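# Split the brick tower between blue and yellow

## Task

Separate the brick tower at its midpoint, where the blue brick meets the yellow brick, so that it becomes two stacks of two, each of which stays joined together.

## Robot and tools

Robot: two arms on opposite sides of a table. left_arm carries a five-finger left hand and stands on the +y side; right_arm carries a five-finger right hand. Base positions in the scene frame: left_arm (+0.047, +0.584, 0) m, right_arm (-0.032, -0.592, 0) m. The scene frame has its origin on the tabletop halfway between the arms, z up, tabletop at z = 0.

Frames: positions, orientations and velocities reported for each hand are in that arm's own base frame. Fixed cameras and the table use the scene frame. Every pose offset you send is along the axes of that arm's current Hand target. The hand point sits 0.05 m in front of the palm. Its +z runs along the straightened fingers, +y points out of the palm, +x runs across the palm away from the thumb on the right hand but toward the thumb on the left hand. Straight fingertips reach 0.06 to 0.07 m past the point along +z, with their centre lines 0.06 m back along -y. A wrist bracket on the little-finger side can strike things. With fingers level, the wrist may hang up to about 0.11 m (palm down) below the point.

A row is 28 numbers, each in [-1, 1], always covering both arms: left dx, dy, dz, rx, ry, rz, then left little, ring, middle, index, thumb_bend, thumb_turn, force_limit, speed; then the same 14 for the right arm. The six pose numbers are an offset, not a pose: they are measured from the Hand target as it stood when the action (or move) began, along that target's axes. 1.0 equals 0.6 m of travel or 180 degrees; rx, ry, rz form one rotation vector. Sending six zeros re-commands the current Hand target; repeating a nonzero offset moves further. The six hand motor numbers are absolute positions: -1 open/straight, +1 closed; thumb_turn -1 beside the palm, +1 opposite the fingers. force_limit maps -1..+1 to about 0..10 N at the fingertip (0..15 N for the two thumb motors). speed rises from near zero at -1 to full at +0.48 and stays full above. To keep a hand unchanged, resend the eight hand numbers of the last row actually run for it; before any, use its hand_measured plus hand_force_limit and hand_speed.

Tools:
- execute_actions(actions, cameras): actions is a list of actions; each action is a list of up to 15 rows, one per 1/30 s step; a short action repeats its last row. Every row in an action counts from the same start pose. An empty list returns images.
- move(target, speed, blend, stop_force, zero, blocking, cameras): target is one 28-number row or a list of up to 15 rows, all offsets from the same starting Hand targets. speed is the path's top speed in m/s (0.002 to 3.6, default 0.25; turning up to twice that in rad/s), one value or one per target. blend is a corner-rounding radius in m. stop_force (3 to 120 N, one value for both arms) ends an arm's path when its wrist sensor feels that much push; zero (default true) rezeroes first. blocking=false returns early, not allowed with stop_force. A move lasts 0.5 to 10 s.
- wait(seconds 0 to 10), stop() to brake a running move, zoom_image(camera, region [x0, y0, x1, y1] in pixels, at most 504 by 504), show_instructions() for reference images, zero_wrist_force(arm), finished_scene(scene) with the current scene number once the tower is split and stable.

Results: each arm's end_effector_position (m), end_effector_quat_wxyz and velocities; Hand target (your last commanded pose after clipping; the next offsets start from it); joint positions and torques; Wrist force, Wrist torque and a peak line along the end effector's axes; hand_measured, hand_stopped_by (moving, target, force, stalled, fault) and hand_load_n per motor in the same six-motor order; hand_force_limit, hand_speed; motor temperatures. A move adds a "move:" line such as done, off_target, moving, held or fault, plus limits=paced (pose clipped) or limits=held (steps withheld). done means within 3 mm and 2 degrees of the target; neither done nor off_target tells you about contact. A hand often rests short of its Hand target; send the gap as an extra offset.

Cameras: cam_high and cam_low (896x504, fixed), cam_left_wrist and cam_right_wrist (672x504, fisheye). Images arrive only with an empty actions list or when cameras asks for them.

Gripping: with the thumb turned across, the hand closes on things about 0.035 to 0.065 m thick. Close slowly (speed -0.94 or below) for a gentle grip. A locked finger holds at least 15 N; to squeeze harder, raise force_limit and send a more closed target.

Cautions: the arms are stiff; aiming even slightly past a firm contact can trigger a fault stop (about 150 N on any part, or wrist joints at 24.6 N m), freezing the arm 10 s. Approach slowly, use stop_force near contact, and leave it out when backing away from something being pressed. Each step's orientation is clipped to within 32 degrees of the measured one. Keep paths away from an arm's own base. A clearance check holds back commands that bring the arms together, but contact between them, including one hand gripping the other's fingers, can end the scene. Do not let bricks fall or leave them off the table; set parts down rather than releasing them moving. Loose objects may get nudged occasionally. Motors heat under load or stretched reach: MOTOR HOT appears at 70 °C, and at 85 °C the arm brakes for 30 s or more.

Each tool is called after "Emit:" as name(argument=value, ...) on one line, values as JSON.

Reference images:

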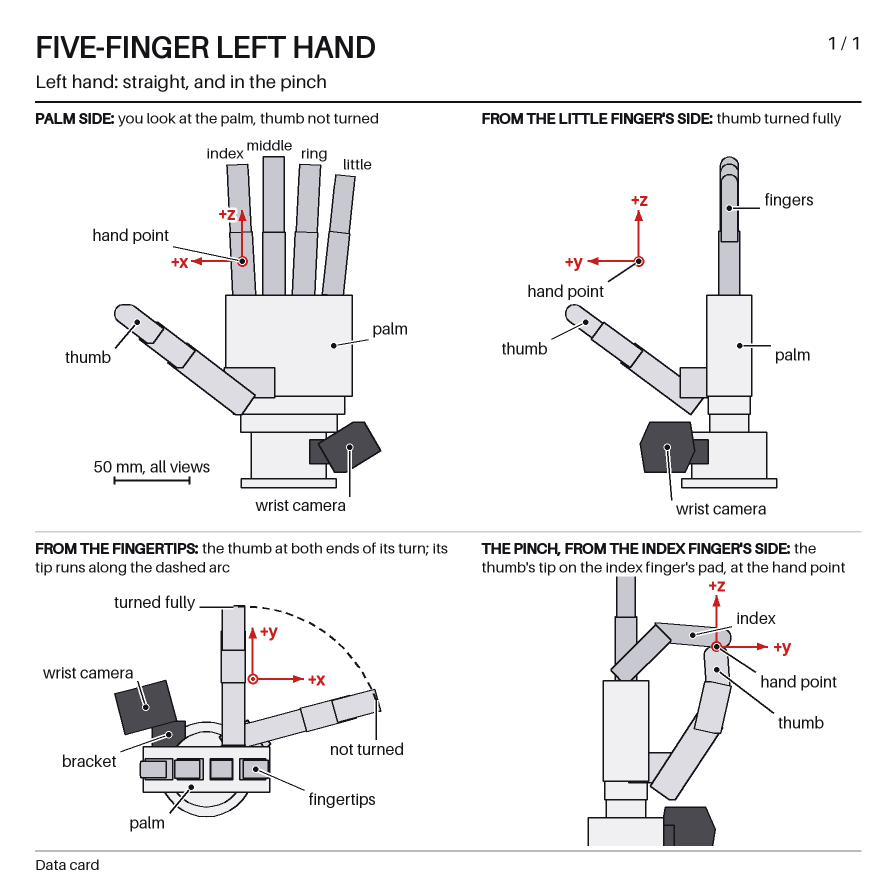

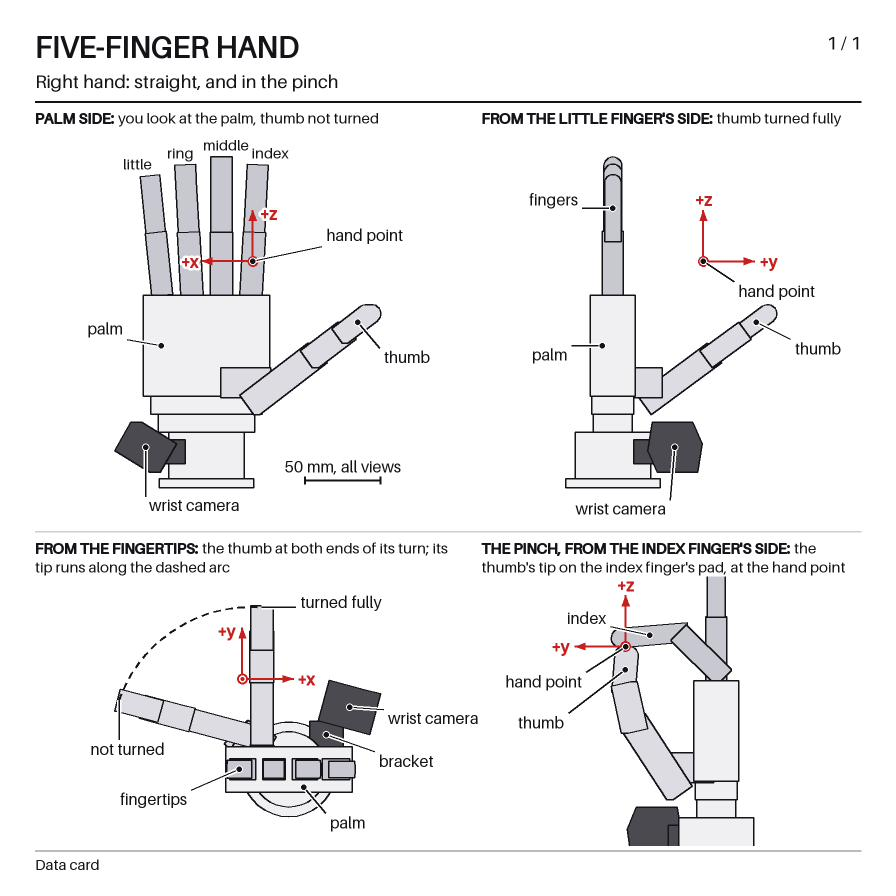

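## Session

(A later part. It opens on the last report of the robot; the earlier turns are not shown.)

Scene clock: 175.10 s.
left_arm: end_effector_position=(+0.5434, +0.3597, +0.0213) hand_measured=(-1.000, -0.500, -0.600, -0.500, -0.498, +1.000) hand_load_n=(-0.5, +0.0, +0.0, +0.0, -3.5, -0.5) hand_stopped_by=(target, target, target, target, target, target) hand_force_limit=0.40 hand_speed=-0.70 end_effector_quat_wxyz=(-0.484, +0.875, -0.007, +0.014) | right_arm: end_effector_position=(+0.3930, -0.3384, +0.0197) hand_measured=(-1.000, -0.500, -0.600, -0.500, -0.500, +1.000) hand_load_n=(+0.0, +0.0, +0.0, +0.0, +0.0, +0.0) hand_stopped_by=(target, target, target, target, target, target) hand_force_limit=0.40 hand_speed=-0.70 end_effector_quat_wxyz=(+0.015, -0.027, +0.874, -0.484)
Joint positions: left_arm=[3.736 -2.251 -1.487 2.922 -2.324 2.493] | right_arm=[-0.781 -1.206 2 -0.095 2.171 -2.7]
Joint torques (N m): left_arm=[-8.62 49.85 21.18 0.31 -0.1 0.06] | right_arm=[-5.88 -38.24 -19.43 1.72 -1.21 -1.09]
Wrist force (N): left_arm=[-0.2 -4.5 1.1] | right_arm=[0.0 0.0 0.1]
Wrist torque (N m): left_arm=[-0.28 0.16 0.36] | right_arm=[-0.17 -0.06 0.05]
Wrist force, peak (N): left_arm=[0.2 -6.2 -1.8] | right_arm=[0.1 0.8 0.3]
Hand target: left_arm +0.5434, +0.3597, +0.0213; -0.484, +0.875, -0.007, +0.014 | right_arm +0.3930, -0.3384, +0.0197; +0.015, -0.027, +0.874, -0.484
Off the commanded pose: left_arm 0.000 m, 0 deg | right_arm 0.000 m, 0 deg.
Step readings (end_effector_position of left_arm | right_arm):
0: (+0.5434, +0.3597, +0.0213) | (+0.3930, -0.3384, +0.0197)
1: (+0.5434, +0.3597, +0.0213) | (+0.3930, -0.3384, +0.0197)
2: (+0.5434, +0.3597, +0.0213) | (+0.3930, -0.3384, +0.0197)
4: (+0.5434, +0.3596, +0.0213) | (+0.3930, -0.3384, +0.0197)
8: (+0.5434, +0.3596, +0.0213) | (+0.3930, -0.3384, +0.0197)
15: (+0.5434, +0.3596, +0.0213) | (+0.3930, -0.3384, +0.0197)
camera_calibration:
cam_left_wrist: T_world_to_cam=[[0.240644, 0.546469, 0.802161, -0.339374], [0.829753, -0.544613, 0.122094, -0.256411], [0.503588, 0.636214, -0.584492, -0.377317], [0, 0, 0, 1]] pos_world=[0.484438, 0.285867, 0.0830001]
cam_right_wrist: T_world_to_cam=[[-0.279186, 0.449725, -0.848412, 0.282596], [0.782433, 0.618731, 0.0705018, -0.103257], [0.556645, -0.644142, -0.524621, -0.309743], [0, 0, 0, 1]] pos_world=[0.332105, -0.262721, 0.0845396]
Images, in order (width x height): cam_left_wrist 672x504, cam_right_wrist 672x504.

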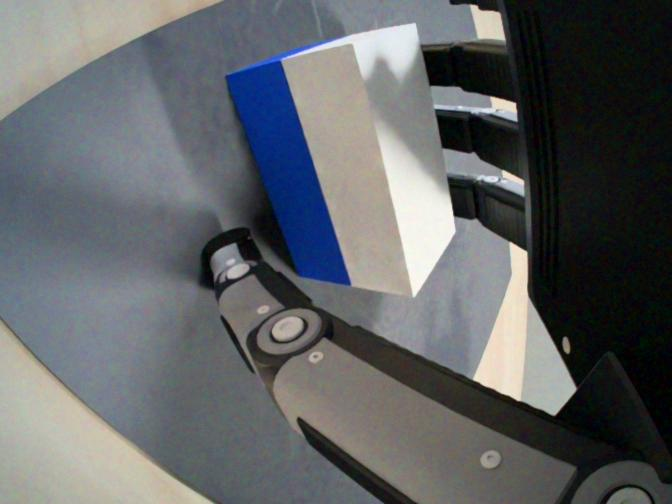

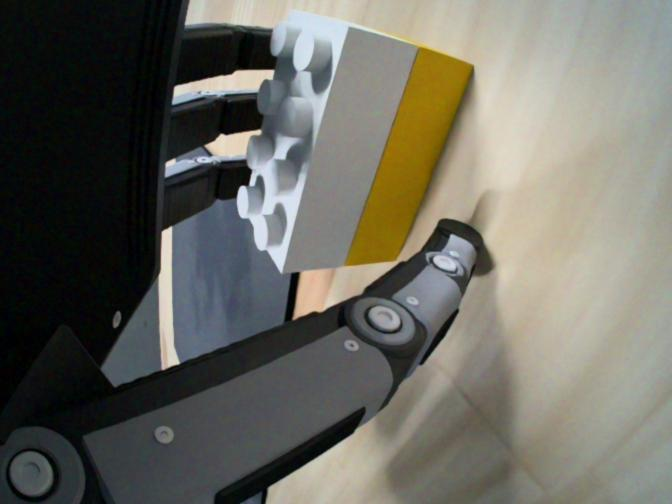

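Emit:
move(target=[0.0,-0.1695,-0.106,0,0,0,-1,-0.5,-0.6,-0.5,-0.5,1,0.4,-0.7,0,-0.1695,-0.106,0,0,0,-1,-0.5,-0.6,-0.5,-0.5,1,0.4,-0.7], speed=0.15, cameras=["cam_low","cam_left_wrist","cam_right_wrist"])

Scene clock: 179.17 s.
left_arm: end_effector_position=(+0.5412, +0.3598, +0.1411) hand_measured=(-1.000, -0.500, -0.600, -0.500, -0.498, +1.000) hand_load_n=(+0.0, +0.0, +0.0, +0.0, +0.0, +0.0) hand_stopped_by=(target, target, target, target, target, target) hand_force_limit=0.40 hand_speed=-0.70 end_effector_quat_wxyz=(-0.484, +0.875, -0.007, +0.014) | right_arm: end_effector_position=(+0.3931, -0.3385, +0.1396) hand_measured=(-1.000, -0.500, -0.600, -0.500, -0.500, +1.000) hand_load_n=(+0.0, +0.0, +0.0, +0.0, +0.0, +0.0) hand_stopped_by=(target, target, target, target, target, target) hand_force_limit=0.40 hand_speed=-0.70 end_effector_quat_wxyz=(+0.015, -0.027, +0.874, -0.484)
Joint positions: left_arm=[3.739 -2.117 -1.371 2.674 -2.323 2.495] | right_arm=[-0.781 -1.385 1.863 0.22 2.171 -2.7]
Joint torques (N m): left_arm=[8.21 49.16 26.2 -2.95 -2.58 -1.92] | right_arm=[5.71 -34.79 -22.83 2.12 3.26 1.98]
Wrist force (N): left_arm=[-0.5 -1.9 0.9] | right_arm=[-0.2 0.2 0.2]
Wrist torque (N m): left_arm=[-0.20 0.23 0.30] | right_arm=[-0.15 -0.04 -0.17]
Wrist force, peak (N): left_arm=[-0.1 -4.8 1.3] | right_arm=[-0.1 0.7 0.6]
Hand target: left_arm +0.5413, +0.3598, +0.1412; -0.484, +0.875, -0.007, +0.014 | right_arm +0.3931, -0.3385, +0.1397; +0.015, -0.027, +0.874, -0.484
Off the commanded pose: left_arm 0.000 m, 0 deg | right_arm 0.000 m, 0 deg.
move: done
camera_calibration:
cam_left_wrist: T_world_to_cam=[[0.240605, 0.546417, 0.802208, -0.434974], [0.829747, -0.544621, 0.1221, -0.269154], [0.503617, 0.636252, -0.584426, -0.306289], [0, 0, 0, 1]] pos_world=[0.482239, 0.285967, 0.2028]
cam_right_wrist: T_world_to_cam=[[-0.279252, 0.449673, -0.848418, 0.384317], [0.782409, 0.618769, 0.0704301, -0.111687], [0.556645, -0.644142, -0.524621, -0.247014], [0, 0, 0, 1]] pos_world=[0.332205, -0.262821, 0.204339]
Images, in order (width x height): cam_low 896x504, cam_left_wrist 672x504, cam_right_wrist 672x504.

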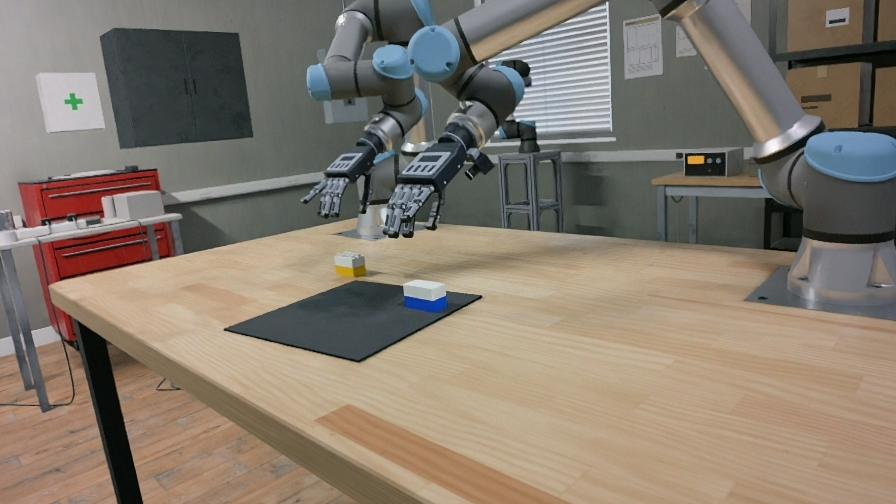

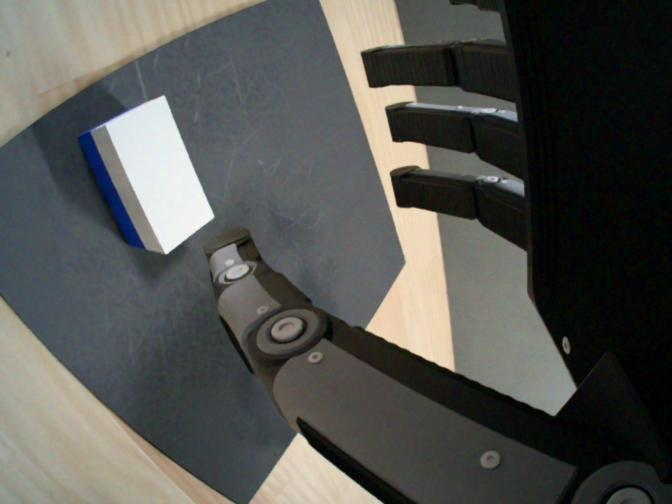

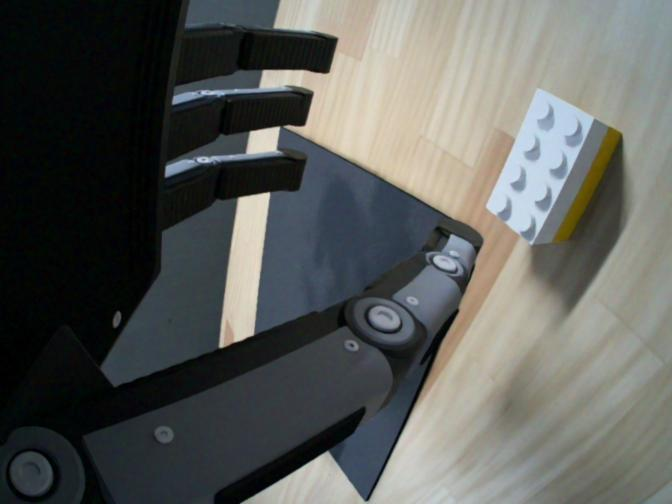

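Both pairs stand joined and the tower is parted between blue and yellow.

Emit:
finished_scene(scene=2)

The scene is finished: the task was done.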